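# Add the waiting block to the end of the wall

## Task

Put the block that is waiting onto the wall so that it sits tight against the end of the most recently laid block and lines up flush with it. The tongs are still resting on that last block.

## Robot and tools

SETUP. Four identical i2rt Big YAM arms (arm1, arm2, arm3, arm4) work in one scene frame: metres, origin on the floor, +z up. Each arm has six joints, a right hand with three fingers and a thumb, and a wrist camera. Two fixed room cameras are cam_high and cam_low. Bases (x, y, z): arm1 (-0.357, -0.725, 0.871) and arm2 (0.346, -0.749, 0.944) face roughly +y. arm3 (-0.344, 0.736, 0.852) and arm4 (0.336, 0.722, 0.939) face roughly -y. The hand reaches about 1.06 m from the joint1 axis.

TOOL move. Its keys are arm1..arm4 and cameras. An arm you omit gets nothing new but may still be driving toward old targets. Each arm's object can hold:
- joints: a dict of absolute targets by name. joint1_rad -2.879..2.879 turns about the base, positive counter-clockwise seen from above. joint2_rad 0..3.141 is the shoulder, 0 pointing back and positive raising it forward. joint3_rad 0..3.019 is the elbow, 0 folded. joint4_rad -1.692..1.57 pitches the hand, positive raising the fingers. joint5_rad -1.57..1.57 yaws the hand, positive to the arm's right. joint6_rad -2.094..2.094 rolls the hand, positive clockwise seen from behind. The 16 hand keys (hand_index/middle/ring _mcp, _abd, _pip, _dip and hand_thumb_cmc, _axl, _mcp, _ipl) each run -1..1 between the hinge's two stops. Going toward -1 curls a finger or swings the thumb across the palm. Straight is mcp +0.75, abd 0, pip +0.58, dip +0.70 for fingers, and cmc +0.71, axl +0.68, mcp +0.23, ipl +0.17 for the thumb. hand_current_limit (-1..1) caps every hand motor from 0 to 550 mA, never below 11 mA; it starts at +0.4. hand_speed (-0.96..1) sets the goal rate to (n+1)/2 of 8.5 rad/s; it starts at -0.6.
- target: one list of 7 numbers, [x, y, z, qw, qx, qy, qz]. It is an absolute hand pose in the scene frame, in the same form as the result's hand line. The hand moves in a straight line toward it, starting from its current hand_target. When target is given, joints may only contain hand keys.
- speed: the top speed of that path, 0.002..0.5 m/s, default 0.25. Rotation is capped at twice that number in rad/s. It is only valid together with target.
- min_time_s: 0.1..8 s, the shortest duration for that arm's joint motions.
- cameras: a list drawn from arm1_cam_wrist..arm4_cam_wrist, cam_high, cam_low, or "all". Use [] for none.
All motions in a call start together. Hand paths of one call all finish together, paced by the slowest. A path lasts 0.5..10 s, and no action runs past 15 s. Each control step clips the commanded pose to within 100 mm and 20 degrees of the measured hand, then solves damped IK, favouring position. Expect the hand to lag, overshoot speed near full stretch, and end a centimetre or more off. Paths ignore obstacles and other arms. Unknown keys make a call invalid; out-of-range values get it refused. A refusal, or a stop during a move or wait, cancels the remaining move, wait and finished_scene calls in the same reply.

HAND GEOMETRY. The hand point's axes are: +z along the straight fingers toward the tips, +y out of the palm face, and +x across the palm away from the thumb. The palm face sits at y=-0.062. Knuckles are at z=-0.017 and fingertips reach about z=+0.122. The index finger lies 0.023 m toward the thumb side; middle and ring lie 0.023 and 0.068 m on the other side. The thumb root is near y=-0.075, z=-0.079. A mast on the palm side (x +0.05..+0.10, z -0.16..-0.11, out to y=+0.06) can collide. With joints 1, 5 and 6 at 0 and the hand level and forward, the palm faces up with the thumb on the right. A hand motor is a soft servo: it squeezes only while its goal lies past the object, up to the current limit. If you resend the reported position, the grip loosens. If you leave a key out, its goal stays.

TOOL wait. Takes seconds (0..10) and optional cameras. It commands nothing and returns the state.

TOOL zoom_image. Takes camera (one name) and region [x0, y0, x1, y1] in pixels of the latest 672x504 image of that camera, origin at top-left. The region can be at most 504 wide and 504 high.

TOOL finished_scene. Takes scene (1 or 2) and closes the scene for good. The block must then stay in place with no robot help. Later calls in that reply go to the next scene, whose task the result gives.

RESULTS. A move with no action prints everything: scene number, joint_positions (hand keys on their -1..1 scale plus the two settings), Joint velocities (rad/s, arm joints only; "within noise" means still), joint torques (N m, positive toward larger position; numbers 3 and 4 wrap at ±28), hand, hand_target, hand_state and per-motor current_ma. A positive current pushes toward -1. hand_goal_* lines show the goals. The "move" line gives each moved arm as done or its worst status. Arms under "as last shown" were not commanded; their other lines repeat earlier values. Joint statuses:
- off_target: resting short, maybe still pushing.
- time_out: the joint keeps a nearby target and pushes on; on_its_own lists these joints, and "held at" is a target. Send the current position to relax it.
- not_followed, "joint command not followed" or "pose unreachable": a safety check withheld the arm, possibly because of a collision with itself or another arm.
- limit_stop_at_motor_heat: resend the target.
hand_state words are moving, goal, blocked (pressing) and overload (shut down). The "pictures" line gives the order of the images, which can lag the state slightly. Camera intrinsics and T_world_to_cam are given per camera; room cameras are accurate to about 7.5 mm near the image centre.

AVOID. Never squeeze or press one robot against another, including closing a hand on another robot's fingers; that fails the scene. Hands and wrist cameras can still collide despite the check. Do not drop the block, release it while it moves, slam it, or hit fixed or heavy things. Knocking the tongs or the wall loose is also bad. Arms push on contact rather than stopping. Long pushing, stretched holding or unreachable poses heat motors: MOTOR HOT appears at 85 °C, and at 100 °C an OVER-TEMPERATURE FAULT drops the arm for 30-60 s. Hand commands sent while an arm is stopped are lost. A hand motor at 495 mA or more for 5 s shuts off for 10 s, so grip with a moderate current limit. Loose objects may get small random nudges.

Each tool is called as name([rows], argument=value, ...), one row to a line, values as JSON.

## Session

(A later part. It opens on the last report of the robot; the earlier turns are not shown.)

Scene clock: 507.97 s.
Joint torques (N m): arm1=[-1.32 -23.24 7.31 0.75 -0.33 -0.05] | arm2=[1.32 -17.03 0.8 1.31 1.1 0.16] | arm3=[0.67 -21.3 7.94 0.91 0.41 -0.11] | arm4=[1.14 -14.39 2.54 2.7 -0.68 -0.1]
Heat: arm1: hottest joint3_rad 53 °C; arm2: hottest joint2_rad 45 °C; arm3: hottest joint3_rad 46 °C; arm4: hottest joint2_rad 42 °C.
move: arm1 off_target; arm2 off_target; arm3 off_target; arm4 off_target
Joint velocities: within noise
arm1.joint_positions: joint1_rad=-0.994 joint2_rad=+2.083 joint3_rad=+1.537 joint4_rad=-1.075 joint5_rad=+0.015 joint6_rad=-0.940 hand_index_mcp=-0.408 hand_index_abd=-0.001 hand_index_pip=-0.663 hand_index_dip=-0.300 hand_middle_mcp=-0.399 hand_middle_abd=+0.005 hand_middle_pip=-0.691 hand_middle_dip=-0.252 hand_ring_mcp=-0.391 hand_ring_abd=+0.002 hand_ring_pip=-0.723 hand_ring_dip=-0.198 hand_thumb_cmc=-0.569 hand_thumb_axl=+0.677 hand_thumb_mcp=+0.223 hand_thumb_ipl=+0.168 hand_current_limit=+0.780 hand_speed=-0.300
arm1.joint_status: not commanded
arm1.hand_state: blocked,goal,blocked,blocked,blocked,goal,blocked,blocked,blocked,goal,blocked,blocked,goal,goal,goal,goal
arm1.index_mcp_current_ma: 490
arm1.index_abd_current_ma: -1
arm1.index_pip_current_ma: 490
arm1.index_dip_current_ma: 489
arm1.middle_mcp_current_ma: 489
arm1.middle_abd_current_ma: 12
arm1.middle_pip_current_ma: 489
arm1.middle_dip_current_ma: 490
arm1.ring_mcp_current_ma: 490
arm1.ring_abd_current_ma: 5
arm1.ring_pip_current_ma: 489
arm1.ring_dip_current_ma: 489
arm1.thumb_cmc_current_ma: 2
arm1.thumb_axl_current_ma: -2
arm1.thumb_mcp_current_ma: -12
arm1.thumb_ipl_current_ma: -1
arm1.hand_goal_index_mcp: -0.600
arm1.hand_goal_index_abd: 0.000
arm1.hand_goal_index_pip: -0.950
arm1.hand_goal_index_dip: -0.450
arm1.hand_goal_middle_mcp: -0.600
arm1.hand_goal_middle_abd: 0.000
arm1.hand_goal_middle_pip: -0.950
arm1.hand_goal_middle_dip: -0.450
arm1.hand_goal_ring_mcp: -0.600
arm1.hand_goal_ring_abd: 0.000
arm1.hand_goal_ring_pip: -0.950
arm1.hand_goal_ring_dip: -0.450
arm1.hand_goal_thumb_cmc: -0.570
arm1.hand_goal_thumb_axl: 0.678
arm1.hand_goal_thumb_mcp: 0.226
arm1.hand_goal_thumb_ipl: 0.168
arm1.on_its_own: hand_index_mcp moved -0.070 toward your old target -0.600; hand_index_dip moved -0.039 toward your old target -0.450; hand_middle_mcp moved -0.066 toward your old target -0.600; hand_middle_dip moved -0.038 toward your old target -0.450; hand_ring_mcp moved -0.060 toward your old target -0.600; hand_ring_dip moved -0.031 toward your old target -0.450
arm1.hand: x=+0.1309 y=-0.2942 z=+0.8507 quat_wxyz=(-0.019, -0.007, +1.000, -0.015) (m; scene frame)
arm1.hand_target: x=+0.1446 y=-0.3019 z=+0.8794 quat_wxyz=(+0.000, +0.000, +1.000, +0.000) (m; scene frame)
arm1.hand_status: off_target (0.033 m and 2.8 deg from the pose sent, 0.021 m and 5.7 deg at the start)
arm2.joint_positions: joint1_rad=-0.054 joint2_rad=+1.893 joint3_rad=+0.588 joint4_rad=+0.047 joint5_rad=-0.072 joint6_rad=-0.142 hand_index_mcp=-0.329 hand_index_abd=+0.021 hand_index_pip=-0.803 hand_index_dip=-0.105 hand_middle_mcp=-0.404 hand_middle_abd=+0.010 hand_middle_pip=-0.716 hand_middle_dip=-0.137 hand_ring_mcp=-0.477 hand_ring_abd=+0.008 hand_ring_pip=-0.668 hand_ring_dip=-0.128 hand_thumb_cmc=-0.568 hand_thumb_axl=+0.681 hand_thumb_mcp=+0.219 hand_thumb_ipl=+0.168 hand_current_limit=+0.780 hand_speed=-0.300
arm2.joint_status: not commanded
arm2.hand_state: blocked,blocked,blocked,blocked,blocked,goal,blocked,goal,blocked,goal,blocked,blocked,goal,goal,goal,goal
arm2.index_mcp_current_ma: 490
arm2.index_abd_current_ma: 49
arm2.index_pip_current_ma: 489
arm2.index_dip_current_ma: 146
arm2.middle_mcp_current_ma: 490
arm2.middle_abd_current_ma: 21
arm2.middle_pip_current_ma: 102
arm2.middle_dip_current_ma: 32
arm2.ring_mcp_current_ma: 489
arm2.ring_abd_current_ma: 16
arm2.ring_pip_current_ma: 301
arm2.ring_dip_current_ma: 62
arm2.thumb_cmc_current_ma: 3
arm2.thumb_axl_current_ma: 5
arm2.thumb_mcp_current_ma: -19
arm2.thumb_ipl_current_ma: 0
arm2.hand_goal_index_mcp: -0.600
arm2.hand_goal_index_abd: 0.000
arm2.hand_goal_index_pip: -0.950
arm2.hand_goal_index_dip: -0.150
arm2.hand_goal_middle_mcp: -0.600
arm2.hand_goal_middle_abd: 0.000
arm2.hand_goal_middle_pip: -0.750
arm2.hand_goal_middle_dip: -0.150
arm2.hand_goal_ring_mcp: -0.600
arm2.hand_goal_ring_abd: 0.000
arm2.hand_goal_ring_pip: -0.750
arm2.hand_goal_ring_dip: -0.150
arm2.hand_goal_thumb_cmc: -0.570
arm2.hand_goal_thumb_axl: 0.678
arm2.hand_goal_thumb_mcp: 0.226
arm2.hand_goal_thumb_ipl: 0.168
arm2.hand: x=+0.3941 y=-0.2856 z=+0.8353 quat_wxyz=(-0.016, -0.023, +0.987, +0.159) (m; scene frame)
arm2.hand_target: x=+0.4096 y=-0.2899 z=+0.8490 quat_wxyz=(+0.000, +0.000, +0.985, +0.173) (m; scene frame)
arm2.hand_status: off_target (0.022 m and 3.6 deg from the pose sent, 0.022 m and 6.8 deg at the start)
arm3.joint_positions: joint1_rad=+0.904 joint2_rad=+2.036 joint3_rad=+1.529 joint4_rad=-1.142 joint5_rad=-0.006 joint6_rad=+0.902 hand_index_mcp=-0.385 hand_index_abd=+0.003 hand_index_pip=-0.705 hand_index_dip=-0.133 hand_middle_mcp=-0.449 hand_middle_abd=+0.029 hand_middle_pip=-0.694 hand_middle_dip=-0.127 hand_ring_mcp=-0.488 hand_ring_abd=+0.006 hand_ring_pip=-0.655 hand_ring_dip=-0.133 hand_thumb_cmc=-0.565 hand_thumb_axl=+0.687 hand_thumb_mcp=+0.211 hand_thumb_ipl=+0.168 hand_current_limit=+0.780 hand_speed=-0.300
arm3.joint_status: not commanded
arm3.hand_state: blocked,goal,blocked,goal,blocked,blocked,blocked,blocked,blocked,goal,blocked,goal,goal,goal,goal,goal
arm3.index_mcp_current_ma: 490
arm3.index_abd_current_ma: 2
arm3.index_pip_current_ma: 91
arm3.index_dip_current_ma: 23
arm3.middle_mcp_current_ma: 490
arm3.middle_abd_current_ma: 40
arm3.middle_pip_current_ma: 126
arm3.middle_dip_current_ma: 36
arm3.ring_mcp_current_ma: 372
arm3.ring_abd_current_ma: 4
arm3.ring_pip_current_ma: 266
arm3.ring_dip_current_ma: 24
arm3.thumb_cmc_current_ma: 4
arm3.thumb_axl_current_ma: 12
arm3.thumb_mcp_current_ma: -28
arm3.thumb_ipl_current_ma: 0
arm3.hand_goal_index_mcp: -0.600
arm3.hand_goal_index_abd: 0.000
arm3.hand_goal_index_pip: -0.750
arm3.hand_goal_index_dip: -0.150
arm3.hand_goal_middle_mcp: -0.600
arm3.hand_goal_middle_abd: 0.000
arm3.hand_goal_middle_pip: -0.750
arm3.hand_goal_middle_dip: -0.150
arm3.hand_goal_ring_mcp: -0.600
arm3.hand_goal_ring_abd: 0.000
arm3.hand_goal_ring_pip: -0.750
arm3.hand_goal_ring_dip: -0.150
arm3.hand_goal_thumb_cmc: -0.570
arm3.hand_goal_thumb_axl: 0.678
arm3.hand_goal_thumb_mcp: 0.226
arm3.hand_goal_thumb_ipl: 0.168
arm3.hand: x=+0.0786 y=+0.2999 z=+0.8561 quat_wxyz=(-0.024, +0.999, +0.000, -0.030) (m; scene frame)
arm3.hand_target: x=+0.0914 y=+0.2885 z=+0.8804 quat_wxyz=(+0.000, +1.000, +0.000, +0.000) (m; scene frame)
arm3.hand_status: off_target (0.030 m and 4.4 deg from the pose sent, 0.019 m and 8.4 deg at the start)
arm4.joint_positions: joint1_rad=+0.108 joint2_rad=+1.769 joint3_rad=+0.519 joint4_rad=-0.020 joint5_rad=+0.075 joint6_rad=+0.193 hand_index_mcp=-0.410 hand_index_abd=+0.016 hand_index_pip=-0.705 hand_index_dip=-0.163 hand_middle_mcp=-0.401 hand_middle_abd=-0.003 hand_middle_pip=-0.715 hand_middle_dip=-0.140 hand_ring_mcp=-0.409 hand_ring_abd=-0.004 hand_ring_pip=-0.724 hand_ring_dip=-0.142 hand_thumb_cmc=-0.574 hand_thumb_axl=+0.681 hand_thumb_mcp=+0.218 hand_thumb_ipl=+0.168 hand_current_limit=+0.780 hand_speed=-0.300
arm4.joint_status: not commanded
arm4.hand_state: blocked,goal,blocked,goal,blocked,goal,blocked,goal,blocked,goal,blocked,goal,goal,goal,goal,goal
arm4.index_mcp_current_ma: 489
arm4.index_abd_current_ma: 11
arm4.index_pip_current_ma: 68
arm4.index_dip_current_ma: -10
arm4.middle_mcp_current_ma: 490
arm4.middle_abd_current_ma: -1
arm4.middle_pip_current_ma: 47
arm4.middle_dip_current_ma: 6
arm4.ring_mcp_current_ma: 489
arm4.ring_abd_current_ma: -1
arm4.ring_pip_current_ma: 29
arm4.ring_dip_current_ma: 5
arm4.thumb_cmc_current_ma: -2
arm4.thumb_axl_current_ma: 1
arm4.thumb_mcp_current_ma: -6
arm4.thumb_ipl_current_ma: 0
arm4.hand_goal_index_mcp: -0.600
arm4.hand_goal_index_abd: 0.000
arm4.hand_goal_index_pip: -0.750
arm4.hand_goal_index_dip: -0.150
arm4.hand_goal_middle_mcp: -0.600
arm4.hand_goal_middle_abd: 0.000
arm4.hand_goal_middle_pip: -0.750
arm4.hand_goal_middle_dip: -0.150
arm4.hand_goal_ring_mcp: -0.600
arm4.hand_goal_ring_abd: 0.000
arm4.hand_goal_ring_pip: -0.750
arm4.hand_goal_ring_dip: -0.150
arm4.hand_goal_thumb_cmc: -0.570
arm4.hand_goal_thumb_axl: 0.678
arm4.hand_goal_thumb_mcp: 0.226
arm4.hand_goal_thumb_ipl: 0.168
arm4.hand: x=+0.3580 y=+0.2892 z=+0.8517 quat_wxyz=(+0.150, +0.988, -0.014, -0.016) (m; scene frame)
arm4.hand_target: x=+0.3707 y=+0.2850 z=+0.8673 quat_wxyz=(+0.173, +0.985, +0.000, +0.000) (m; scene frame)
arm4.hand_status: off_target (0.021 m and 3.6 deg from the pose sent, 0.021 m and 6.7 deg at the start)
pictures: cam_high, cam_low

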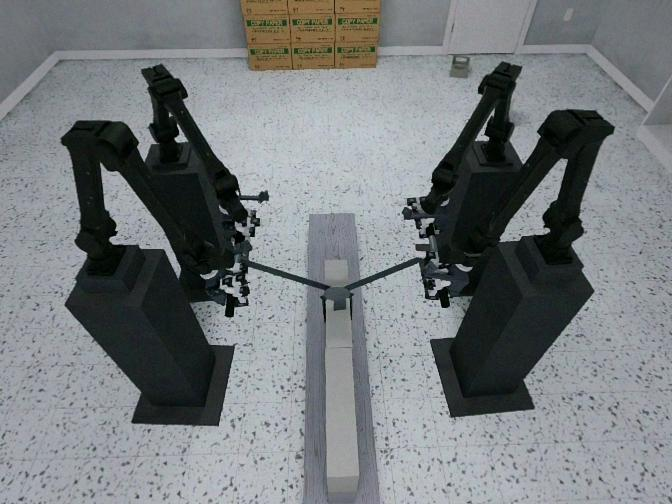

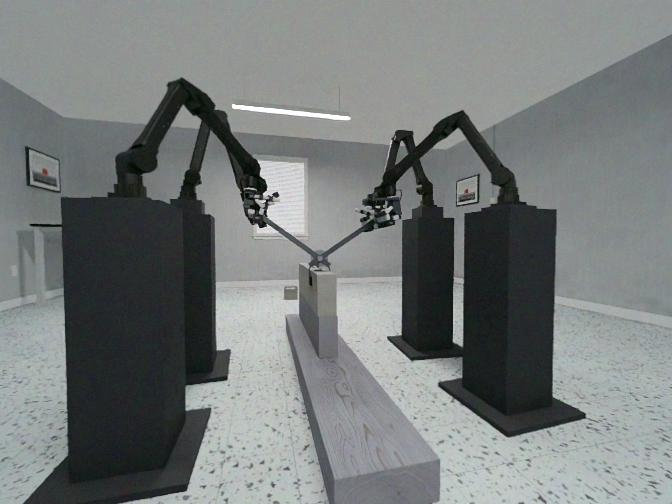

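move(arm1={"target": [0.142, -0.314, 0.895, 0, 0, 1, 0], "speed": 0.05}, arm2={"target": [0.407, -0.300, 0.860, 0, 0, 0.985, 0.1736], "speed": 0.05}, arm3={"target": [0.090, 0.272, 0.895, 0, 1, 0, 0], "speed": 0.05}, arm4={"target": [0.368, 0.272, 0.878, 0.1736, 0.985, 0, 0], "speed": 0.05}, cameras=["cam_high","cam_low"])

zoom_image(camera="cam_high", region=[310, 255, 370, 355])

zoom_image(camera="cam_high", region=[315, 325, 365, 370])

zoom_image(camera="cam_low", region=[296, 262, 341, 322])

Scene clock: 516.23 s.
Joint torques (N m): arm1=[-2.32 -25.7 6.78 -0.43 -0.27 -0.12] | arm2=[1.2 -20.19 0.02 0.66 1.06 0.19] | arm3=[-1.03 -21.25 10.91 -0.54 0.5 -0.27] | arm4=[0.56 -15.68 5.09 1.11 -0.64 -0.14]
Heat: arm1: hottest joint3_rad 52 °C; arm2: hottest joint2_rad 45 °C; arm3: hottest joint3_rad 44 °C; arm4: hottest joint2_rad 42 °C.
move: arm1 off_target; arm2 off_target; arm3 off_target; arm4 off_target
Joint velocities: within noise
arm1.joint_positions: joint1_rad=-0.994 joint2_rad=+2.075 joint3_rad=+1.521 joint4_rad=-1.064 joint5_rad=+0.014 joint6_rad=-0.945 hand_index_mcp=-0.408 hand_index_abd=-0.001 hand_index_pip=-0.663 hand_index_dip=-0.300 hand_middle_mcp=-0.399 hand_middle_abd=+0.005 hand_middle_pip=-0.691 hand_middle_dip=-0.252 hand_ring_mcp=-0.391 hand_ring_abd=+0.002 hand_ring_pip=-0.723 hand_ring_dip=-0.198 hand_thumb_cmc=-0.569 hand_thumb_axl=+0.677 hand_thumb_mcp=+0.223 hand_thumb_ipl=+0.168 hand_current_limit=+0.780 hand_speed=-0.300
arm1.joint_status: not commanded
arm1.hand_state: blocked,goal,blocked,blocked,blocked,goal,blocked,blocked,blocked,goal,blocked,blocked,goal,goal,goal,goal
arm1.index_mcp_current_ma: 490
arm1.index_abd_current_ma: -1
arm1.index_pip_current_ma: 490
arm1.index_dip_current_ma: 490
arm1.middle_mcp_current_ma: 490
arm1.middle_abd_current_ma: 13
arm1.middle_pip_current_ma: 489
arm1.middle_dip_current_ma: 490
arm1.ring_mcp_current_ma: 489
arm1.ring_abd_current_ma: 5
arm1.ring_pip_current_ma: 490
arm1.ring_dip_current_ma: 490
arm1.thumb_cmc_current_ma: 2
arm1.thumb_axl_current_ma: -2
arm1.thumb_mcp_current_ma: -12
arm1.thumb_ipl_current_ma: -1
arm1.hand_goal_index_mcp: -0.600
arm1.hand_goal_index_abd: 0.000
arm1.hand_goal_index_pip: -0.950
arm1.hand_goal_index_dip: -0.450
arm1.hand_goal_middle_mcp: -0.600
arm1.hand_goal_middle_abd: 0.000
arm1.hand_goal_middle_pip: -0.950
arm1.hand_goal_middle_dip: -0.450
arm1.hand_goal_ring_mcp: -0.600
arm1.hand_goal_ring_abd: 0.000
arm1.hand_goal_ring_pip: -0.950
arm1.hand_goal_ring_dip: -0.450
arm1.hand_goal_thumb_cmc: -0.570
arm1.hand_goal_thumb_axl: 0.678
arm1.hand_goal_thumb_mcp: 0.226
arm1.hand_goal_thumb_ipl: 0.168
arm1.hand: x=+0.1281 y=-0.2960 z=+0.8506 quat_wxyz=(-0.018, -0.009, +1.000, -0.013) (m; scene frame)
arm1.hand_target: x=+0.1417 y=-0.3132 z=+0.8926 quat_wxyz=(+0.000, +0.000, +1.000, -0.001) (m; scene frame)
arm1.hand_status: off_target (0.050 m and 2.7 deg from the pose sent, 0.050 m and 2.8 deg at the start)
arm2.joint_positions: joint1_rad=-0.046 joint2_rad=+1.889 joint3_rad=+0.571 joint4_rad=+0.050 joint5_rad=-0.068 joint6_rad=-0.139 hand_index_mcp=-0.329 hand_index_abd=+0.021 hand_index_pip=-0.803 hand_index_dip=-0.106 hand_middle_mcp=-0.404 hand_middle_abd=+0.010 hand_middle_pip=-0.716 hand_middle_dip=-0.137 hand_ring_mcp=-0.477 hand_ring_abd=+0.008 hand_ring_pip=-0.668 hand_ring_dip=-0.128 hand_thumb_cmc=-0.568 hand_thumb_axl=+0.681 hand_thumb_mcp=+0.219 hand_thumb_ipl=+0.168 hand_current_limit=+0.780 hand_speed=-0.300
arm2.joint_status: not commanded
arm2.hand_state: blocked,blocked,blocked,blocked,blocked,goal,blocked,goal,blocked,goal,blocked,blocked,goal,goal,goal,goal
arm2.index_mcp_current_ma: 490
arm2.index_abd_current_ma: 49
arm2.index_pip_current_ma: 490
arm2.index_dip_current_ma: 142
arm2.middle_mcp_current_ma: 489
arm2.middle_abd_current_ma: 21
arm2.middle_pip_current_ma: 102
arm2.middle_dip_current_ma: 32
arm2.ring_mcp_current_ma: 490
arm2.ring_abd_current_ma: 16
arm2.ring_pip_current_ma: 301
arm2.ring_dip_current_ma: 62
arm2.thumb_cmc_current_ma: 3
arm2.thumb_axl_current_ma: 5
arm2.thumb_mcp_current_ma: -19
arm2.thumb_ipl_current_ma: 0
arm2.hand_goal_index_mcp: -0.600
arm2.hand_goal_index_abd: 0.000
arm2.hand_goal_index_pip: -0.950
arm2.hand_goal_index_dip: -0.150
arm2.hand_goal_middle_mcp: -0.600
arm2.hand_goal_middle_abd: 0.000
arm2.hand_goal_middle_pip: -0.750
arm2.hand_goal_middle_dip: -0.150
arm2.hand_goal_ring_mcp: -0.600
arm2.hand_goal_ring_abd: 0.000
arm2.hand_goal_ring_pip: -0.750
arm2.hand_goal_ring_dip: -0.150
arm2.hand_goal_thumb_cmc: -0.570
arm2.hand_goal_thumb_axl: 0.678
arm2.hand_goal_thumb_mcp: 0.226
arm2.hand_goal_thumb_ipl: 0.168
arm2.hand: x=+0.3909 y=-0.2940 z=+0.8327 quat_wxyz=(-0.015, -0.024, +0.988, +0.154) (m; scene frame)
arm2.hand_target: x=+0.4063 y=-0.2993 z=+0.8570 quat_wxyz=(+0.000, +0.000, +0.985, +0.174) (m; scene frame)
arm2.hand_status: off_target (0.032 m and 4.0 deg from the pose sent, 0.031 m and 3.6 deg at the start)
arm3.joint_positions: joint1_rad=+0.900 joint2_rad=+2.035 joint3_rad=+1.533 joint4_rad=-1.150 joint5_rad=-0.006 joint6_rad=+0.896 hand_index_mcp=-0.385 hand_index_abd=+0.003 hand_index_pip=-0.705 hand_index_dip=-0.133 hand_middle_mcp=-0.449 hand_middle_abd=+0.028 hand_middle_pip=-0.694 hand_middle_dip=-0.127 hand_ring_mcp=-0.488 hand_ring_abd=+0.007 hand_ring_pip=-0.655 hand_ring_dip=-0.133 hand_thumb_cmc=-0.565 hand_thumb_axl=+0.687 hand_thumb_mcp=+0.211 hand_thumb_ipl=+0.168 hand_current_limit=+0.780 hand_speed=-0.300
arm3.joint_status: not commanded
arm3.hand_state: blocked,goal,blocked,goal,blocked,blocked,blocked,blocked,blocked,goal,blocked,goal,goal,goal,goal,goal
arm3.index_mcp_current_ma: 489
arm3.index_abd_current_ma: 2
arm3.index_pip_current_ma: 91
arm3.index_dip_current_ma: 23
arm3.middle_mcp_current_ma: 490
arm3.middle_abd_current_ma: 39
arm3.middle_pip_current_ma: 126
arm3.middle_dip_current_ma: 36
arm3.ring_mcp_current_ma: 372
arm3.ring_abd_current_ma: 5
arm3.ring_pip_current_ma: 266
arm3.ring_dip_current_ma: 24
arm3.thumb_cmc_current_ma: 4
arm3.thumb_axl_current_ma: 12
arm3.thumb_mcp_current_ma: -28
arm3.thumb_ipl_current_ma: 0
arm3.hand_goal_index_mcp: -0.600
arm3.hand_goal_index_abd: 0.000
arm3.hand_goal_index_pip: -0.750
arm3.hand_goal_index_dip: -0.150
arm3.hand_goal_middle_mcp: -0.600
arm3.hand_goal_middle_abd: 0.000
arm3.hand_goal_middle_pip: -0.750
arm3.hand_goal_middle_dip: -0.150
arm3.hand_goal_ring_mcp: -0.600
arm3.hand_goal_ring_abd: 0.000
arm3.hand_goal_ring_pip: -0.750
arm3.hand_goal_ring_dip: -0.150
arm3.hand_goal_thumb_cmc: -0.570
arm3.hand_goal_thumb_axl: 0.678
arm3.hand_goal_thumb_mcp: 0.226
arm3.hand_goal_thumb_ipl: 0.168
arm3.hand: x=+0.0767 y=+0.2982 z=+0.8574 quat_wxyz=(-0.025, +0.999, +0.001, -0.031) (m; scene frame)
arm3.hand_target: x=+0.0882 y=+0.2735 z=+0.8957 quat_wxyz=(+0.001, +1.000, +0.000, +0.000) (m; scene frame)
arm3.hand_status: off_target (0.048 m and 4.6 deg from the pose sent, 0.049 m and 4.4 deg at the start)
arm4.joint_positions: joint1_rad=+0.100 joint2_rad=+1.764 joint3_rad=+0.525 joint4_rad=-0.035 joint5_rad=+0.069 joint6_rad=+0.181 hand_index_mcp=-0.411 hand_index_abd=+0.016 hand_index_pip=-0.705 hand_index_dip=-0.162 hand_middle_mcp=-0.404 hand_middle_abd=-0.003 hand_middle_pip=-0.714 hand_middle_dip=-0.140 hand_ring_mcp=-0.409 hand_ring_abd=-0.004 hand_ring_pip=-0.724 hand_ring_dip=-0.142 hand_thumb_cmc=-0.574 hand_thumb_axl=+0.683 hand_thumb_mcp=+0.218 hand_thumb_ipl=+0.168 hand_current_limit=+0.780 hand_speed=-0.300
arm4.joint_status: not commanded
arm4.hand_state: blocked,goal,blocked,goal,blocked,goal,blocked,goal,blocked,goal,blocked,goal,goal,goal,goal,goal
arm4.index_mcp_current_ma: 490
arm4.index_abd_current_ma: 11
arm4.index_pip_current_ma: 68
arm4.index_dip_current_ma: -9
arm4.middle_mcp_current_ma: 490
arm4.middle_abd_current_ma: -1
arm4.middle_pip_current_ma: 47
arm4.middle_dip_current_ma: 6
arm4.ring_mcp_current_ma: 490
arm4.ring_abd_current_ma: -1
arm4.ring_pip_current_ma: 29
arm4.ring_dip_current_ma: 5
arm4.thumb_cmc_current_ma: -1
arm4.thumb_axl_current_ma: 3
arm4.thumb_mcp_current_ma: -6
arm4.thumb_ipl_current_ma: 0
arm4.hand_goal_index_mcp: -0.600
arm4.hand_goal_index_abd: 0.000
arm4.hand_goal_index_pip: -0.750
arm4.hand_goal_index_dip: -0.150
arm4.hand_goal_middle_mcp: -0.600
arm4.hand_goal_middle_abd: 0.000
arm4.hand_goal_middle_pip: -0.750
arm4.hand_goal_middle_dip: -0.150
arm4.hand_goal_ring_mcp: -0.600
arm4.hand_goal_ring_abd: 0.000
arm4.hand_goal_ring_pip: -0.750
arm4.hand_goal_ring_dip: -0.150
arm4.hand_goal_thumb_cmc: -0.570
arm4.hand_goal_thumb_axl: 0.678
arm4.hand_goal_thumb_mcp: 0.226
arm4.hand_goal_thumb_ipl: 0.168
arm4.hand: x=+0.3567 y=+0.2877 z=+0.8527 quat_wxyz=(+0.148, +0.989, -0.012, -0.015) (m; scene frame)
arm4.hand_target: x=+0.3676 y=+0.2723 z=+0.8773 quat_wxyz=(+0.174, +0.985, +0.000, +0.000) (m; scene frame)
arm4.hand_status: off_target (0.032 m and 3.7 deg from the pose sent, 0.033 m and 3.6 deg at the start)
pictures: cam_high, cam_low

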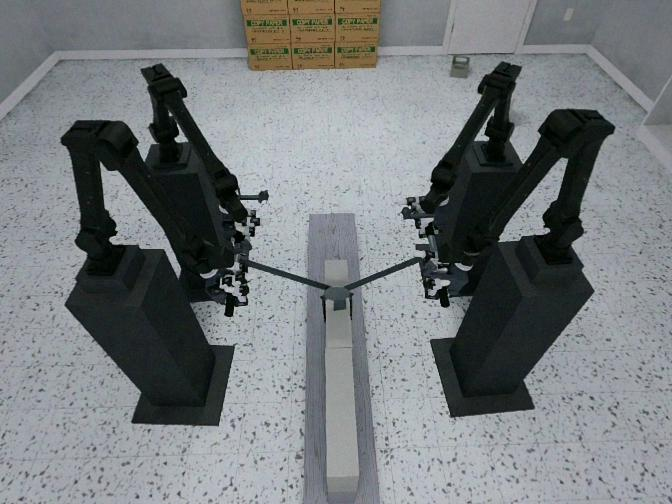

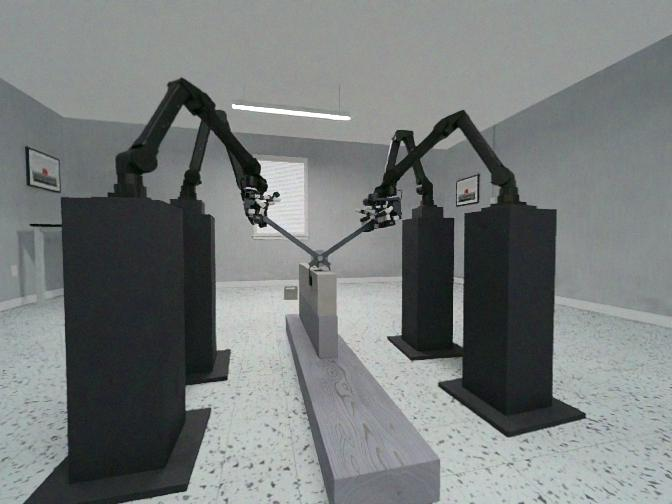

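Scaled by 5.040 from the camera's 672x504 image, which has a finer 960x720 frame.

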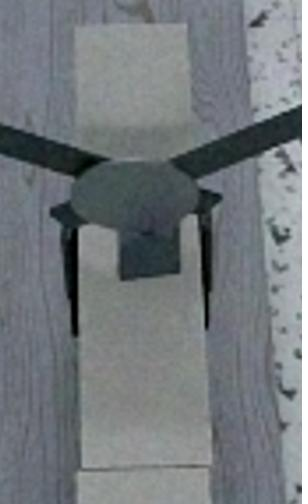

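Scaled by 10.080 from the camera's 672x504 image, which has a finer 960x720 frame.

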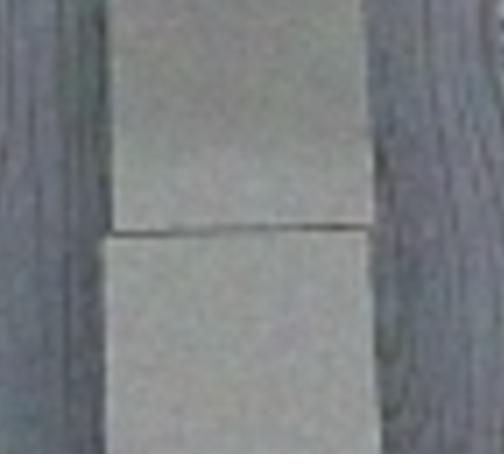

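Scaled by 8.400 from the camera's 672x504 image, which has a finer 960x720 frame.

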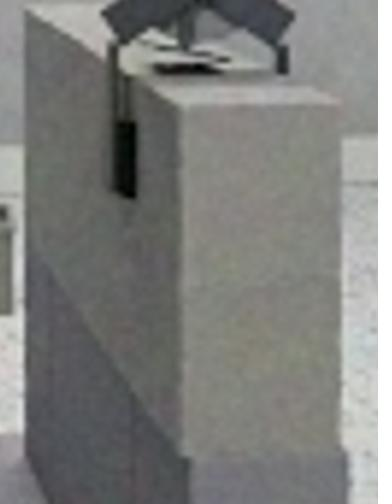

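move(arm1={"target": [0.142, -0.322, 0.920, 0, 0, 1, 0], "speed": 0.06}, arm2={"target": [0.407, -0.310, 0.880, 0, 0, 0.985, 0.1736], "speed": 0.06}, arm3={"target": [0.090, 0.252, 0.920, 0, 1, 0, 0], "speed": 0.06}, arm4={"target": [0.368, 0.250, 0.898, 0.1736, 0.985, 0, 0], "speed": 0.06}, cameras=["cam_high","cam_low"])

zoom_image(camera="cam_high", region=[310, 255, 370, 355])

zoom_image(camera="cam_high", region=[315, 325, 365, 370])

zoom_image(camera="cam_low", region=[296, 262, 341, 322])

Scene clock: 521.83 s.
Joint torques (N m): arm1=[-2.84 -27.69 7.8 -1.68 -0.23 -0.26] | arm2=[0.5 -24 -0.65 -0.2 1.14 0.02] | arm3=[-1.03 -22.24 12.71 -0.77 0.72 -0.22] | arm4=[1.32 -17.08 7.04 0.94 -0.59 -0.13]
Heat: arm1: hottest joint3_rad 51 °C; arm2: hottest joint2_rad 44 °C; arm3: hottest joint3_rad 43 °C; arm4: hottest joint2_rad 42 °C.
move: arm1 off_target; arm2 off_target; arm3 off_target; arm4 off_target
Joint velocities: within noise
arm1.joint_positions: joint1_rad=-0.998 joint2_rad=+2.060 joint3_rad=+1.515 joint4_rad=-1.081 joint5_rad=+0.014 joint6_rad=-0.938 hand_index_mcp=-0.408 hand_index_abd=-0.001 hand_index_pip=-0.663 hand_index_dip=-0.301 hand_middle_mcp=-0.399 hand_middle_abd=+0.005 hand_middle_pip=-0.691 hand_middle_dip=-0.253 hand_ring_mcp=-0.391 hand_ring_abd=+0.001 hand_ring_pip=-0.723 hand_ring_dip=-0.198 hand_thumb_cmc=-0.569 hand_thumb_axl=+0.677 hand_thumb_mcp=+0.223 hand_thumb_ipl=+0.168 hand_current_limit=+0.780 hand_speed=-0.300
arm1.joint_status: not commanded
arm1.hand_state: blocked,goal,blocked,blocked,blocked,goal,blocked,blocked,blocked,goal,blocked,blocked,goal,goal,goal,goal
arm1.index_mcp_current_ma: 489
arm1.index_abd_current_ma: -1
arm1.index_pip_current_ma: 490
arm1.index_dip_current_ma: 489
arm1.middle_mcp_current_ma: 490
arm1.middle_abd_current_ma: 13
arm1.middle_pip_current_ma: 490
arm1.middle_dip_current_ma: 490
arm1.ring_mcp_current_ma: 489
arm1.ring_abd_current_ma: 3
arm1.ring_pip_current_ma: 489
arm1.ring_dip_current_ma: 490
arm1.thumb_cmc_current_ma: 2
arm1.thumb_axl_current_ma: -2
arm1.thumb_mcp_current_ma: -12
arm1.thumb_ipl_current_ma: -1
arm1.hand_goal_index_mcp: -0.600
arm1.hand_goal_index_abd: 0.000
arm1.hand_goal_index_pip: -0.950
arm1.hand_goal_index_dip: -0.450
arm1.hand_goal_middle_mcp: -0.600
arm1.hand_goal_middle_abd: 0.000
arm1.hand_goal_middle_pip: -0.950
arm1.hand_goal_middle_dip: -0.450
arm1.hand_goal_ring_mcp: -0.600
arm1.hand_goal_ring_abd: 0.000
arm1.hand_goal_ring_pip: -0.950
arm1.hand_goal_ring_dip: -0.450
arm1.hand_goal_thumb_cmc: -0.570
arm1.hand_goal_thumb_axl: 0.678
arm1.hand_goal_thumb_mcp: 0.226
arm1.hand_goal_thumb_ipl: 0.168
arm1.hand: x=+0.1261 y=-0.3009 z=+0.8564 quat_wxyz=(-0.021, -0.004, +1.000, -0.016) (m; scene frame)
arm1.hand_target: x=+0.1413 y=-0.3206 z=+0.9156 quat_wxyz=(+0.001, +0.000, +1.000, -0.001) (m; scene frame)
arm1.hand_status: off_target (0.069 m and 3.1 deg from the pose sent, 0.075 m and 2.7 deg at the start)
arm2.joint_positions: joint1_rad=-0.041 joint2_rad=+1.865 joint3_rad=+0.553 joint4_rad=+0.030 joint5_rad=-0.069 joint6_rad=-0.126 hand_index_mcp=-0.326 hand_index_abd=+0.021 hand_index_pip=-0.803 hand_index_dip=-0.107 hand_middle_mcp=-0.402 hand_middle_abd=+0.004 hand_middle_pip=-0.718 hand_middle_dip=-0.137 hand_ring_mcp=-0.477 hand_ring_abd=+0.009 hand_ring_pip=-0.668 hand_ring_dip=-0.128 hand_thumb_cmc=-0.568 hand_thumb_axl=+0.681 hand_thumb_mcp=+0.219 hand_thumb_ipl=+0.168 hand_current_limit=+0.780 hand_speed=-0.300
arm2.joint_status: not commanded
arm2.hand_state: blocked,blocked,blocked,blocked,blocked,goal,blocked,goal,blocked,goal,blocked,blocked,goal,goal,goal,goal
arm2.index_mcp_current_ma: 490
arm2.index_abd_current_ma: 49
arm2.index_pip_current_ma: 489
arm2.index_dip_current_ma: 139
arm2.middle_mcp_current_ma: 490
arm2.middle_abd_current_ma: 7
arm2.middle_pip_current_ma: 95
arm2.middle_dip_current_ma: 32
arm2.ring_mcp_current_ma: 489
arm2.ring_abd_current_ma: 17
arm2.ring_pip_current_ma: 301
arm2.ring_dip_current_ma: 62
arm2.thumb_cmc_current_ma: 2
arm2.thumb_axl_current_ma: 5
arm2.thumb_mcp_current_ma: -19
arm2.thumb_ipl_current_ma: 0
arm2.hand_goal_index_mcp: -0.600
arm2.hand_goal_index_abd: 0.000
arm2.hand_goal_index_pip: -0.950
arm2.hand_goal_index_dip: -0.150
arm2.hand_goal_middle_mcp: -0.600
arm2.hand_goal_middle_abd: 0.000
arm2.hand_goal_middle_pip: -0.750
arm2.hand_goal_middle_dip: -0.150
arm2.hand_goal_ring_mcp: -0.600
arm2.hand_goal_ring_abd: 0.000
arm2.hand_goal_ring_pip: -0.750
arm2.hand_goal_ring_dip: -0.150
arm2.hand_goal_thumb_cmc: -0.570
arm2.hand_goal_thumb_axl: 0.678
arm2.hand_goal_thumb_mcp: 0.226
arm2.hand_goal_thumb_ipl: 0.168
arm2.hand: x=+0.3888 y=-0.3027 z=+0.8354 quat_wxyz=(-0.018, -0.020, +0.989, +0.147) (m; scene frame)
arm2.hand_target: x=+0.4060 y=-0.3083 z=+0.8728 quat_wxyz=(+0.000, +0.000, +0.985, +0.174) (m; scene frame)
arm2.hand_status: off_target (0.049 m and 4.4 deg from the pose sent, 0.052 m and 4.0 deg at the start)
arm3.joint_positions: joint1_rad=+0.875 joint2_rad=+2.045 joint3_rad=+1.586 joint4_rad=-1.217 joint5_rad=-0.011 joint6_rad=+0.868 hand_index_mcp=-0.385 hand_index_abd=+0.003 hand_index_pip=-0.705 hand_index_dip=-0.135 hand_middle_mcp=-0.449 hand_middle_abd=+0.028 hand_middle_pip=-0.694 hand_middle_dip=-0.127 hand_ring_mcp=-0.488 hand_ring_abd=+0.007 hand_ring_pip=-0.655 hand_ring_dip=-0.133 hand_thumb_cmc=-0.565 hand_thumb_axl=+0.687 hand_thumb_mcp=+0.211 hand_thumb_ipl=+0.168 hand_current_limit=+0.780 hand_speed=-0.300
arm3.joint_status: not commanded
arm3.hand_state: blocked,goal,blocked,goal,blocked,blocked,blocked,blocked,blocked,goal,blocked,goal,goal,goal,goal,goal
arm3.index_mcp_current_ma: 490
arm3.index_abd_current_ma: 2
arm3.index_pip_current_ma: 91
arm3.index_dip_current_ma: 19
arm3.middle_mcp_current_ma: 489
arm3.middle_abd_current_ma: 39
arm3.middle_pip_current_ma: 126
arm3.middle_dip_current_ma: 36
arm3.ring_mcp_current_ma: 372
arm3.ring_abd_current_ma: 5
arm3.ring_pip_current_ma: 266
arm3.ring_dip_current_ma: 24
arm3.thumb_cmc_current_ma: 4
arm3.thumb_axl_current_ma: 12
arm3.thumb_mcp_current_ma: -28
arm3.thumb_ipl_current_ma: 0
arm3.hand_goal_index_mcp: -0.600
arm3.hand_goal_index_abd: 0.000
arm3.hand_goal_index_pip: -0.750
arm3.hand_goal_index_dip: -0.150
arm3.hand_goal_middle_mcp: -0.600
arm3.hand_goal_middle_abd: 0.000
arm3.hand_goal_middle_pip: -0.750
arm3.hand_goal_middle_dip: -0.150
arm3.hand_goal_ring_mcp: -0.600
arm3.hand_goal_ring_abd: 0.000
arm3.hand_goal_ring_pip: -0.750
arm3.hand_goal_ring_dip: -0.150
arm3.hand_goal_thumb_cmc: -0.570
arm3.hand_goal_thumb_axl: 0.678
arm3.hand_goal_thumb_mcp: 0.226
arm3.hand_goal_thumb_ipl: 0.168
arm3.hand: x=+0.0724 y=+0.2845 z=+0.8693 quat_wxyz=(-0.035, +0.999, +0.002, -0.037) (m; scene frame)
arm3.hand_target: x=+0.0868 y=+0.2547 z=+0.9209 quat_wxyz=(+0.001, +1.000, +0.000, +0.000) (m; scene frame)
arm3.hand_status: off_target (0.063 m and 5.9 deg from the pose sent, 0.079 m and 4.6 deg at the start)
arm4.joint_positions: joint1_rad=+0.083 joint2_rad=+1.740 joint3_rad=+0.570 joint4_rad=-0.133 joint5_rad=+0.063 joint6_rad=+0.168 hand_index_mcp=-0.411 hand_index_abd=+0.016 hand_index_pip=-0.708 hand_index_dip=-0.157 hand_middle_mcp=-0.405 hand_middle_abd=-0.004 hand_middle_pip=-0.717 hand_middle_dip=-0.141 hand_ring_mcp=-0.410 hand_ring_abd=-0.004 hand_ring_pip=-0.723 hand_ring_dip=-0.143 hand_thumb_cmc=-0.573 hand_thumb_axl=+0.683 hand_thumb_mcp=+0.218 hand_thumb_ipl=+0.168 hand_current_limit=+0.780 hand_speed=-0.300
arm4.joint_status: not commanded
arm4.hand_state: blocked,goal,blocked,goal,blocked,goal,blocked,goal,blocked,goal,blocked,goal,goal,goal,goal,goal
arm4.index_mcp_current_ma: 489
arm4.index_abd_current_ma: 11
arm4.index_pip_current_ma: 61
arm4.index_dip_current_ma: -4
arm4.middle_mcp_current_ma: 489
arm4.middle_abd_current_ma: -1
arm4.middle_pip_current_ma: 42
arm4.middle_dip_current_ma: 6
arm4.ring_mcp_current_ma: 490
arm4.ring_abd_current_ma: -1
arm4.ring_pip_current_ma: 31
arm4.ring_dip_current_ma: 4
arm4.thumb_cmc_current_ma: -1
arm4.thumb_axl_current_ma: 3
arm4.thumb_mcp_current_ma: -7
arm4.thumb_ipl_current_ma: 0
arm4.hand_goal_index_mcp: -0.600
arm4.hand_goal_index_abd: 0.000
arm4.hand_goal_index_pip: -0.750
arm4.hand_goal_index_dip: -0.150
arm4.hand_goal_middle_mcp: -0.600
arm4.hand_goal_middle_abd: 0.000
arm4.hand_goal_middle_pip: -0.750
arm4.hand_goal_middle_dip: -0.150
arm4.hand_goal_ring_mcp: -0.600
arm4.hand_goal_ring_abd: 0.000
arm4.hand_goal_ring_pip: -0.750
arm4.hand_goal_ring_dip: -0.150
arm4.hand_goal_thumb_cmc: -0.570
arm4.hand_goal_thumb_axl: 0.678
arm4.hand_goal_thumb_mcp: 0.226
arm4.hand_goal_thumb_ipl: 0.168
arm4.hand: x=+0.3531 y=+0.2773 z=+0.8611 quat_wxyz=(+0.133, +0.991, -0.013, -0.017) (m; scene frame)
arm4.hand_target: x=+0.3676 y=+0.2509 z=+0.8974 quat_wxyz=(+0.174, +0.985, +0.000, +0.000) (m; scene frame)
arm4.hand_status: off_target (0.048 m and 5.3 deg from the pose sent, 0.060 m and 3.7 deg at the start)
pictures: cam_high, cam_low

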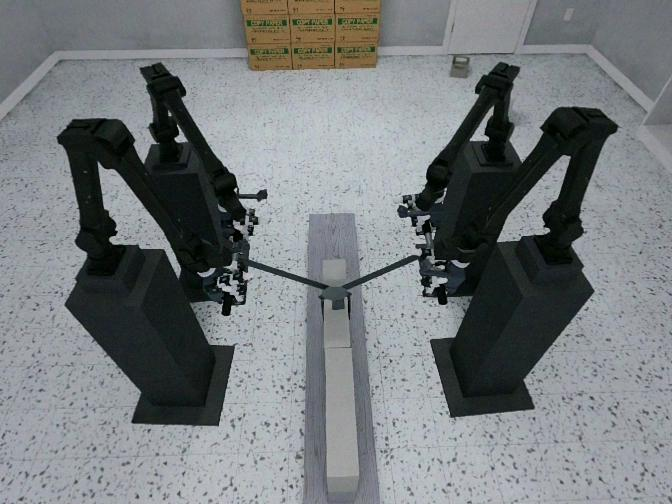

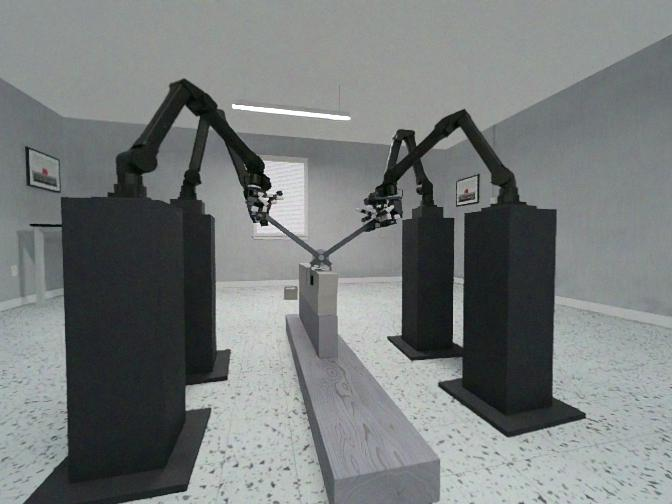

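Scaled by 5.040 from the camera's 672x504 image, which has a finer 960x720 frame.

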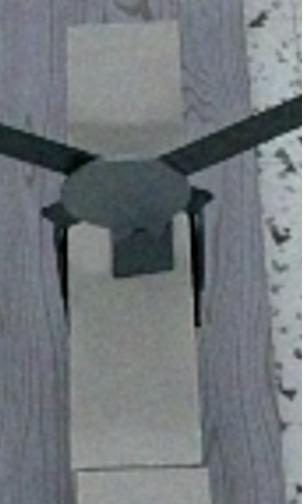

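Scaled by 10.080 from the camera's 672x504 image, which has a finer 960x720 frame.

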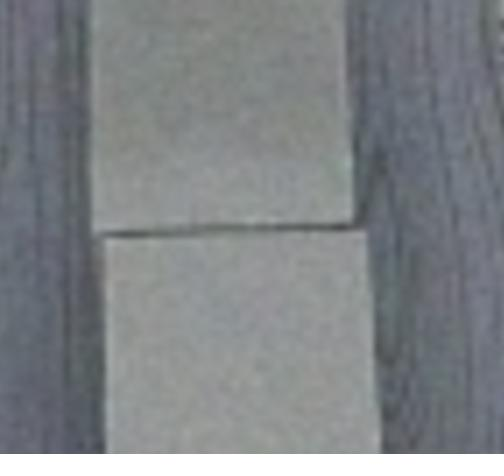

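Scaled by 8.400 from the camera's 672x504 image, which has a finer 960x720 frame.

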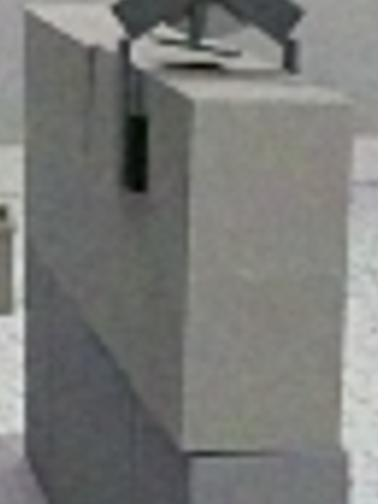

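move(arm1={"target": [0.150, -0.300, 0.940, 0, 0, 1, 0], "speed": 0.06}, arm2={"target": [0.418, -0.275, 0.885, 0, 0, 0.985, 0.1736], "speed": 0.06}, arm3={"target": [0.100, 0.249, 0.936, 0, 1, 0, 0], "speed": 0.06}, arm4={"target": [0.378, 0.268, 0.900, 0.1736, 0.985, 0, 0], "speed": 0.06}, cameras=["cam_high","cam_low"])

zoom_image(camera="cam_high", region=[310, 255, 370, 355])

zoom_image(camera="cam_high", region=[315, 325, 365, 370])

zoom_image(camera="cam_low", region=[296, 262, 341, 322])

Scene clock: 533.67 s.
Joint torques (N m): arm1=[-1.32 -26.4 14.22 -4 -0.39 -0.08] | arm2=[-0.79 -21.77 3.28 -0.16 0.95 -0.23] | arm3=[-0.32 -23.94 14.01 -0.81 1.01 -0.16] | arm4=[4.31 -19.14 3.75 1.65 -0.18 0.14]
Heat: arm1: hottest joint3_rad 50 °C; arm2: hottest joint2_rad 44 °C; arm3: hottest joint3_rad 44 °C; arm4: hottest joint2_rad 41 °C.
move: arm1 off_target; arm2 off_target; arm3 off_target; arm4 off_target
Joint velocities: within noise
arm1.joint_positions: joint1_rad=-0.996 joint2_rad=+2.061 joint3_rad=+1.524 joint4_rad=-1.095 joint5_rad=+0.016 joint6_rad=-0.936 hand_index_mcp=-0.408 hand_index_abd=-0.001 hand_index_pip=-0.663 hand_index_dip=-0.301 hand_middle_mcp=-0.399 hand_middle_abd=+0.005 hand_middle_pip=-0.691 hand_middle_dip=-0.253 hand_ring_mcp=-0.391 hand_ring_abd=+0.000 hand_ring_pip=-0.723 hand_ring_dip=-0.198 hand_thumb_cmc=-0.569 hand_thumb_axl=+0.677 hand_thumb_mcp=+0.223 hand_thumb_ipl=+0.168 hand_current_limit=+0.780 hand_speed=-0.300
arm1.joint_status: not commanded
arm1.hand_state: blocked,goal,blocked,blocked,blocked,goal,blocked,blocked,blocked,goal,blocked,blocked,goal,goal,goal,goal
arm1.index_mcp_current_ma: 490
arm1.index_abd_current_ma: -1
arm1.index_pip_current_ma: 490
arm1.index_dip_current_ma: 490
arm1.middle_mcp_current_ma: 490
arm1.middle_abd_current_ma: 13
arm1.middle_pip_current_ma: 490
arm1.middle_dip_current_ma: 490
arm1.ring_mcp_current_ma: 490
arm1.ring_abd_current_ma: 0
arm1.ring_pip_current_ma: 489
arm1.ring_dip_current_ma: 490
arm1.thumb_cmc_current_ma: 2
arm1.thumb_axl_current_ma: -2
arm1.thumb_mcp_current_ma: -12
arm1.thumb_ipl_current_ma: -1
arm1.hand_goal_index_mcp: -0.600
arm1.hand_goal_index_abd: 0.000
arm1.hand_goal_index_pip: -0.950
arm1.hand_goal_index_dip: -0.450
arm1.hand_goal_middle_mcp: -0.600
arm1.hand_goal_middle_abd: 0.000
arm1.hand_goal_middle_pip: -0.950
arm1.hand_goal_middle_dip: -0.450
arm1.hand_goal_ring_mcp: -0.600
arm1.hand_goal_ring_abd: 0.000
arm1.hand_goal_ring_pip: -0.950
arm1.hand_goal_ring_dip: -0.450
arm1.hand_goal_thumb_cmc: -0.570
arm1.hand_goal_thumb_axl: 0.678
arm1.hand_goal_thumb_mcp: 0.226
arm1.hand_goal_thumb_ipl: 0.168
arm1.hand: x=+0.1262 y=-0.3003 z=+0.8582 quat_wxyz=(-0.023, -0.004, +1.000, -0.018) (m; scene frame)
arm1.hand_target: x=+0.1474 y=-0.3010 z=+0.9369 quat_wxyz=(+0.002, +0.000, +1.000, +0.001) (m; scene frame)
arm1.hand_status: off_target (0.085 m and 3.4 deg from the pose sent, 0.087 m and 3.0 deg at the start)
arm2.joint_positions: joint1_rad=-0.042 joint2_rad=+1.859 joint3_rad=+0.597 joint4_rad=-0.054 joint5_rad=-0.069 joint6_rad=-0.125 hand_index_mcp=-0.329 hand_index_abd=+0.021 hand_index_pip=-0.803 hand_index_dip=-0.107 hand_middle_mcp=-0.402 hand_middle_abd=-0.002 hand_middle_pip=-0.728 hand_middle_dip=-0.137 hand_ring_mcp=-0.477 hand_ring_abd=+0.009 hand_ring_pip=-0.668 hand_ring_dip=-0.128 hand_thumb_cmc=-0.568 hand_thumb_axl=+0.681 hand_thumb_mcp=+0.219 hand_thumb_ipl=+0.168 hand_current_limit=+0.780 hand_speed=-0.300
arm2.joint_status: not commanded
arm2.hand_state: blocked,blocked,blocked,blocked,blocked,goal,blocked,goal,blocked,goal,blocked,blocked,goal,goal,goal,goal
arm2.index_mcp_current_ma: 490
arm2.index_abd_current_ma: 49
arm2.index_pip_current_ma: 489
arm2.index_dip_current_ma: 139
arm2.middle_mcp_current_ma: 490
arm2.middle_abd_current_ma: -2
arm2.middle_pip_current_ma: 61
arm2.middle_dip_current_ma: 32
arm2.ring_mcp_current_ma: 489
arm2.ring_abd_current_ma: 16
arm2.ring_pip_current_ma: 301
arm2.ring_dip_current_ma: 62
arm2.thumb_cmc_current_ma: 2
arm2.thumb_axl_current_ma: 5
arm2.thumb_mcp_current_ma: -19
arm2.thumb_ipl_current_ma: 0
arm2.hand_goal_index_mcp: -0.600
arm2.hand_goal_index_abd: 0.000
arm2.hand_goal_index_pip: -0.950
arm2.hand_goal_index_dip: -0.150
arm2.hand_goal_middle_mcp: -0.600
arm2.hand_goal_middle_abd: 0.000
arm2.hand_goal_middle_pip: -0.750
arm2.hand_goal_middle_dip: -0.150
arm2.hand_goal_ring_mcp: -0.600
arm2.hand_goal_ring_abd: 0.000
arm2.hand_goal_ring_pip: -0.750
arm2.hand_goal_ring_dip: -0.150
arm2.hand_goal_thumb_cmc: -0.570
arm2.hand_goal_thumb_axl: 0.678
arm2.hand_goal_thumb_mcp: 0.226
arm2.hand_goal_thumb_ipl: 0.168
arm2.hand: x=+0.3899 y=-0.2942 z=+0.8366 quat_wxyz=(-0.020, -0.019, +0.991, +0.130) (m; scene frame)
arm2.hand_target: x=+0.4174 y=-0.2756 z=+0.8812 quat_wxyz=(+0.001, +0.001, +0.985, +0.174) (m; scene frame)
arm2.hand_status: off_target (0.059 m and 6.0 deg from the pose sent, 0.064 m and 4.4 deg at the start)
arm3.joint_positions: joint1_rad=+0.875 joint2_rad=+2.064 joint3_rad=+1.621 joint4_rad=-1.266 joint5_rad=-0.018 joint6_rad=+0.868 hand_index_mcp=-0.385 hand_index_abd=+0.003 hand_index_pip=-0.705 hand_index_dip=-0.135 hand_middle_mcp=-0.449 hand_middle_abd=+0.028 hand_middle_pip=-0.694 hand_middle_dip=-0.127 hand_ring_mcp=-0.488 hand_ring_abd=+0.007 hand_ring_pip=-0.655 hand_ring_dip=-0.133 hand_thumb_cmc=-0.565 hand_thumb_axl=+0.687 hand_thumb_mcp=+0.211 hand_thumb_ipl=+0.168 hand_current_limit=+0.780 hand_speed=-0.300
arm3.joint_status: not commanded
arm3.hand_state: blocked,goal,blocked,goal,blocked,blocked,blocked,blocked,blocked,goal,blocked,goal,goal,goal,goal,goal
arm3.index_mcp_current_ma: 490
arm3.index_abd_current_ma: 2
arm3.index_pip_current_ma: 91
arm3.index_dip_current_ma: 19
arm3.middle_mcp_current_ma: 489
arm3.middle_abd_current_ma: 39
arm3.middle_pip_current_ma: 126
arm3.middle_dip_current_ma: 36
arm3.ring_mcp_current_ma: 372
arm3.ring_abd_current_ma: 5
arm3.ring_pip_current_ma: 266
arm3.ring_dip_current_ma: 24
arm3.thumb_cmc_current_ma: 4
arm3.thumb_axl_current_ma: 12
arm3.thumb_mcp_current_ma: -28
arm3.thumb_ipl_current_ma: 0
arm3.hand_goal_index_mcp: -0.600
arm3.hand_goal_index_abd: 0.000
arm3.hand_goal_index_pip: -0.750
arm3.hand_goal_index_dip: -0.150
arm3.hand_goal_middle_mcp: -0.600
arm3.hand_goal_middle_abd: 0.000
arm3.hand_goal_middle_pip: -0.750
arm3.hand_goal_middle_dip: -0.150
arm3.hand_goal_ring_mcp: -0.600
arm3.hand_goal_ring_abd: 0.000
arm3.hand_goal_ring_pip: -0.750
arm3.hand_goal_ring_dip: -0.150
arm3.hand_goal_thumb_cmc: -0.570
arm3.hand_goal_thumb_axl: 0.678
arm3.hand_goal_thumb_mcp: 0.226
arm3.hand_goal_thumb_ipl: 0.168
arm3.hand: x=+0.0731 y=+0.2856 z=+0.8692 quat_wxyz=(-0.049, +0.998, +0.002, -0.048) (m; scene frame)
arm3.hand_target: x=+0.0951 y=+0.2533 z=+0.9374 quat_wxyz=(+0.001, +1.000, +0.000, +0.000) (m; scene frame)
arm3.hand_status: off_target (0.081 m and 7.9 deg from the pose sent, 0.080 m and 5.9 deg at the start)
arm4.joint_positions: joint1_rad=+0.085 joint2_rad=+1.738 joint3_rad=+0.567 joint4_rad=-0.133 joint5_rad=+0.063 joint6_rad=+0.172 hand_index_mcp=-0.411 hand_index_abd=+0.016 hand_index_pip=-0.711 hand_index_dip=-0.155 hand_middle_mcp=-0.405 hand_middle_abd=-0.004 hand_middle_pip=-0.720 hand_middle_dip=-0.141 hand_ring_mcp=-0.410 hand_ring_abd=-0.004 hand_ring_pip=-0.723 hand_ring_dip=-0.143 hand_thumb_cmc=-0.573 hand_thumb_axl=+0.683 hand_thumb_mcp=+0.218 hand_thumb_ipl=+0.168 hand_current_limit=+0.780 hand_speed=-0.300
arm4.joint_status: not commanded
arm4.hand_state: blocked,goal,blocked,goal,blocked,goal,blocked,goal,blocked,goal,blocked,goal,goal,goal,goal,goal
arm4.index_mcp_current_ma: 490
arm4.index_abd_current_ma: 11
arm4.index_pip_current_ma: 56
arm4.index_dip_current_ma: -2
arm4.middle_mcp_current_ma: 489
arm4.middle_abd_current_ma: -1
arm4.middle_pip_current_ma: 37
arm4.middle_dip_current_ma: 6
arm4.ring_mcp_current_ma: 490
arm4.ring_abd_current_ma: -1
arm4.ring_pip_current_ma: 31
arm4.ring_dip_current_ma: 4
arm4.thumb_cmc_current_ma: -1
arm4.thumb_axl_current_ma: 3
arm4.thumb_mcp_current_ma: -7
arm4.thumb_ipl_current_ma: 0
arm4.hand_goal_index_mcp: -0.600
arm4.hand_goal_index_abd: 0.000
arm4.hand_goal_index_pip: -0.750
arm4.hand_goal_index_dip: -0.150
arm4.hand_goal_middle_mcp: -0.600
arm4.hand_goal_middle_abd: 0.000
arm4.hand_goal_middle_pip: -0.750
arm4.hand_goal_middle_dip: -0.150
arm4.hand_goal_ring_mcp: -0.600
arm4.hand_goal_ring_abd: 0.000
arm4.hand_goal_ring_pip: -0.750
arm4.hand_goal_ring_dip: -0.150
arm4.hand_goal_thumb_cmc: -0.570
arm4.hand_goal_thumb_axl: 0.678
arm4.hand_goal_thumb_mcp: 0.226
arm4.hand_goal_thumb_ipl: 0.168
arm4.hand: x=+0.3532 y=+0.2786 z=+0.8610 quat_wxyz=(+0.132, +0.991, -0.014, -0.016) (m; scene frame)
arm4.hand_target: x=+0.3771 y=+0.2677 z=+0.8965 quat_wxyz=(+0.173, +0.985, +0.000, +0.001) (m; scene frame)
arm4.hand_status: off_target (0.047 m and 5.4 deg from the pose sent, 0.047 m and 5.3 deg at the start)
pictures: cam_high, cam_low

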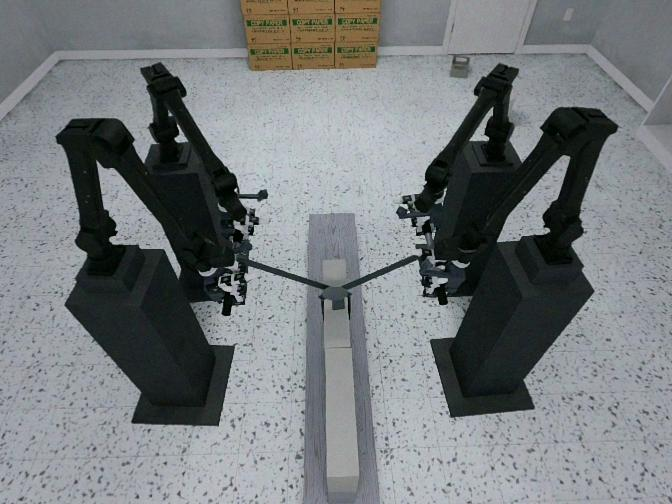

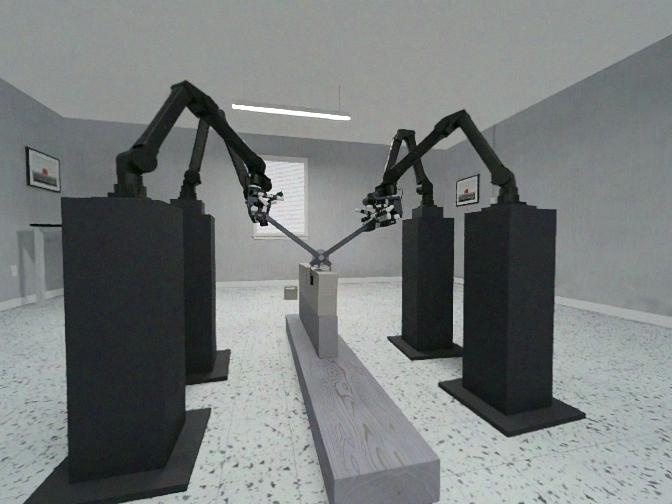

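Scaled by 5.040 from the camera's 672x504 image, which has a finer 960x720 frame.

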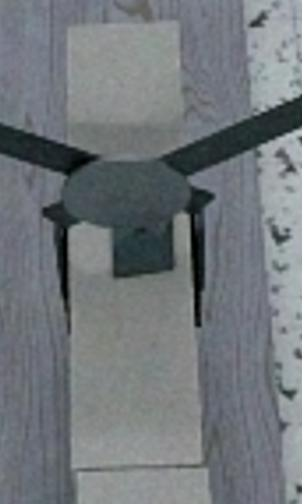

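Scaled by 10.080 from the camera's 672x504 image, which has a finer 960x720 frame.

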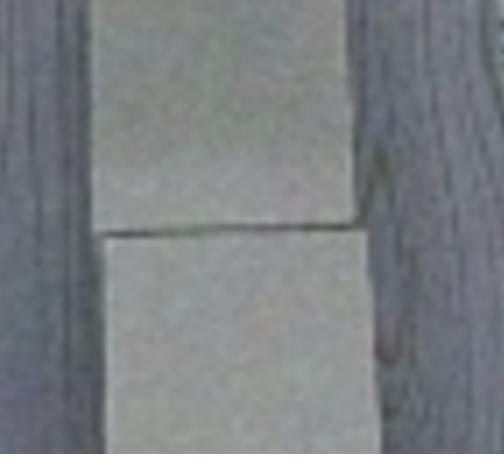

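Scaled by 8.400 from the camera's 672x504 image, which has a finer 960x720 frame.

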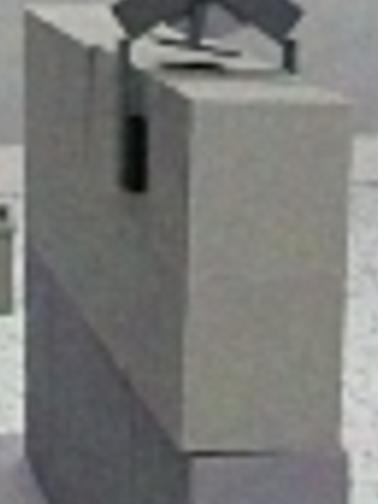

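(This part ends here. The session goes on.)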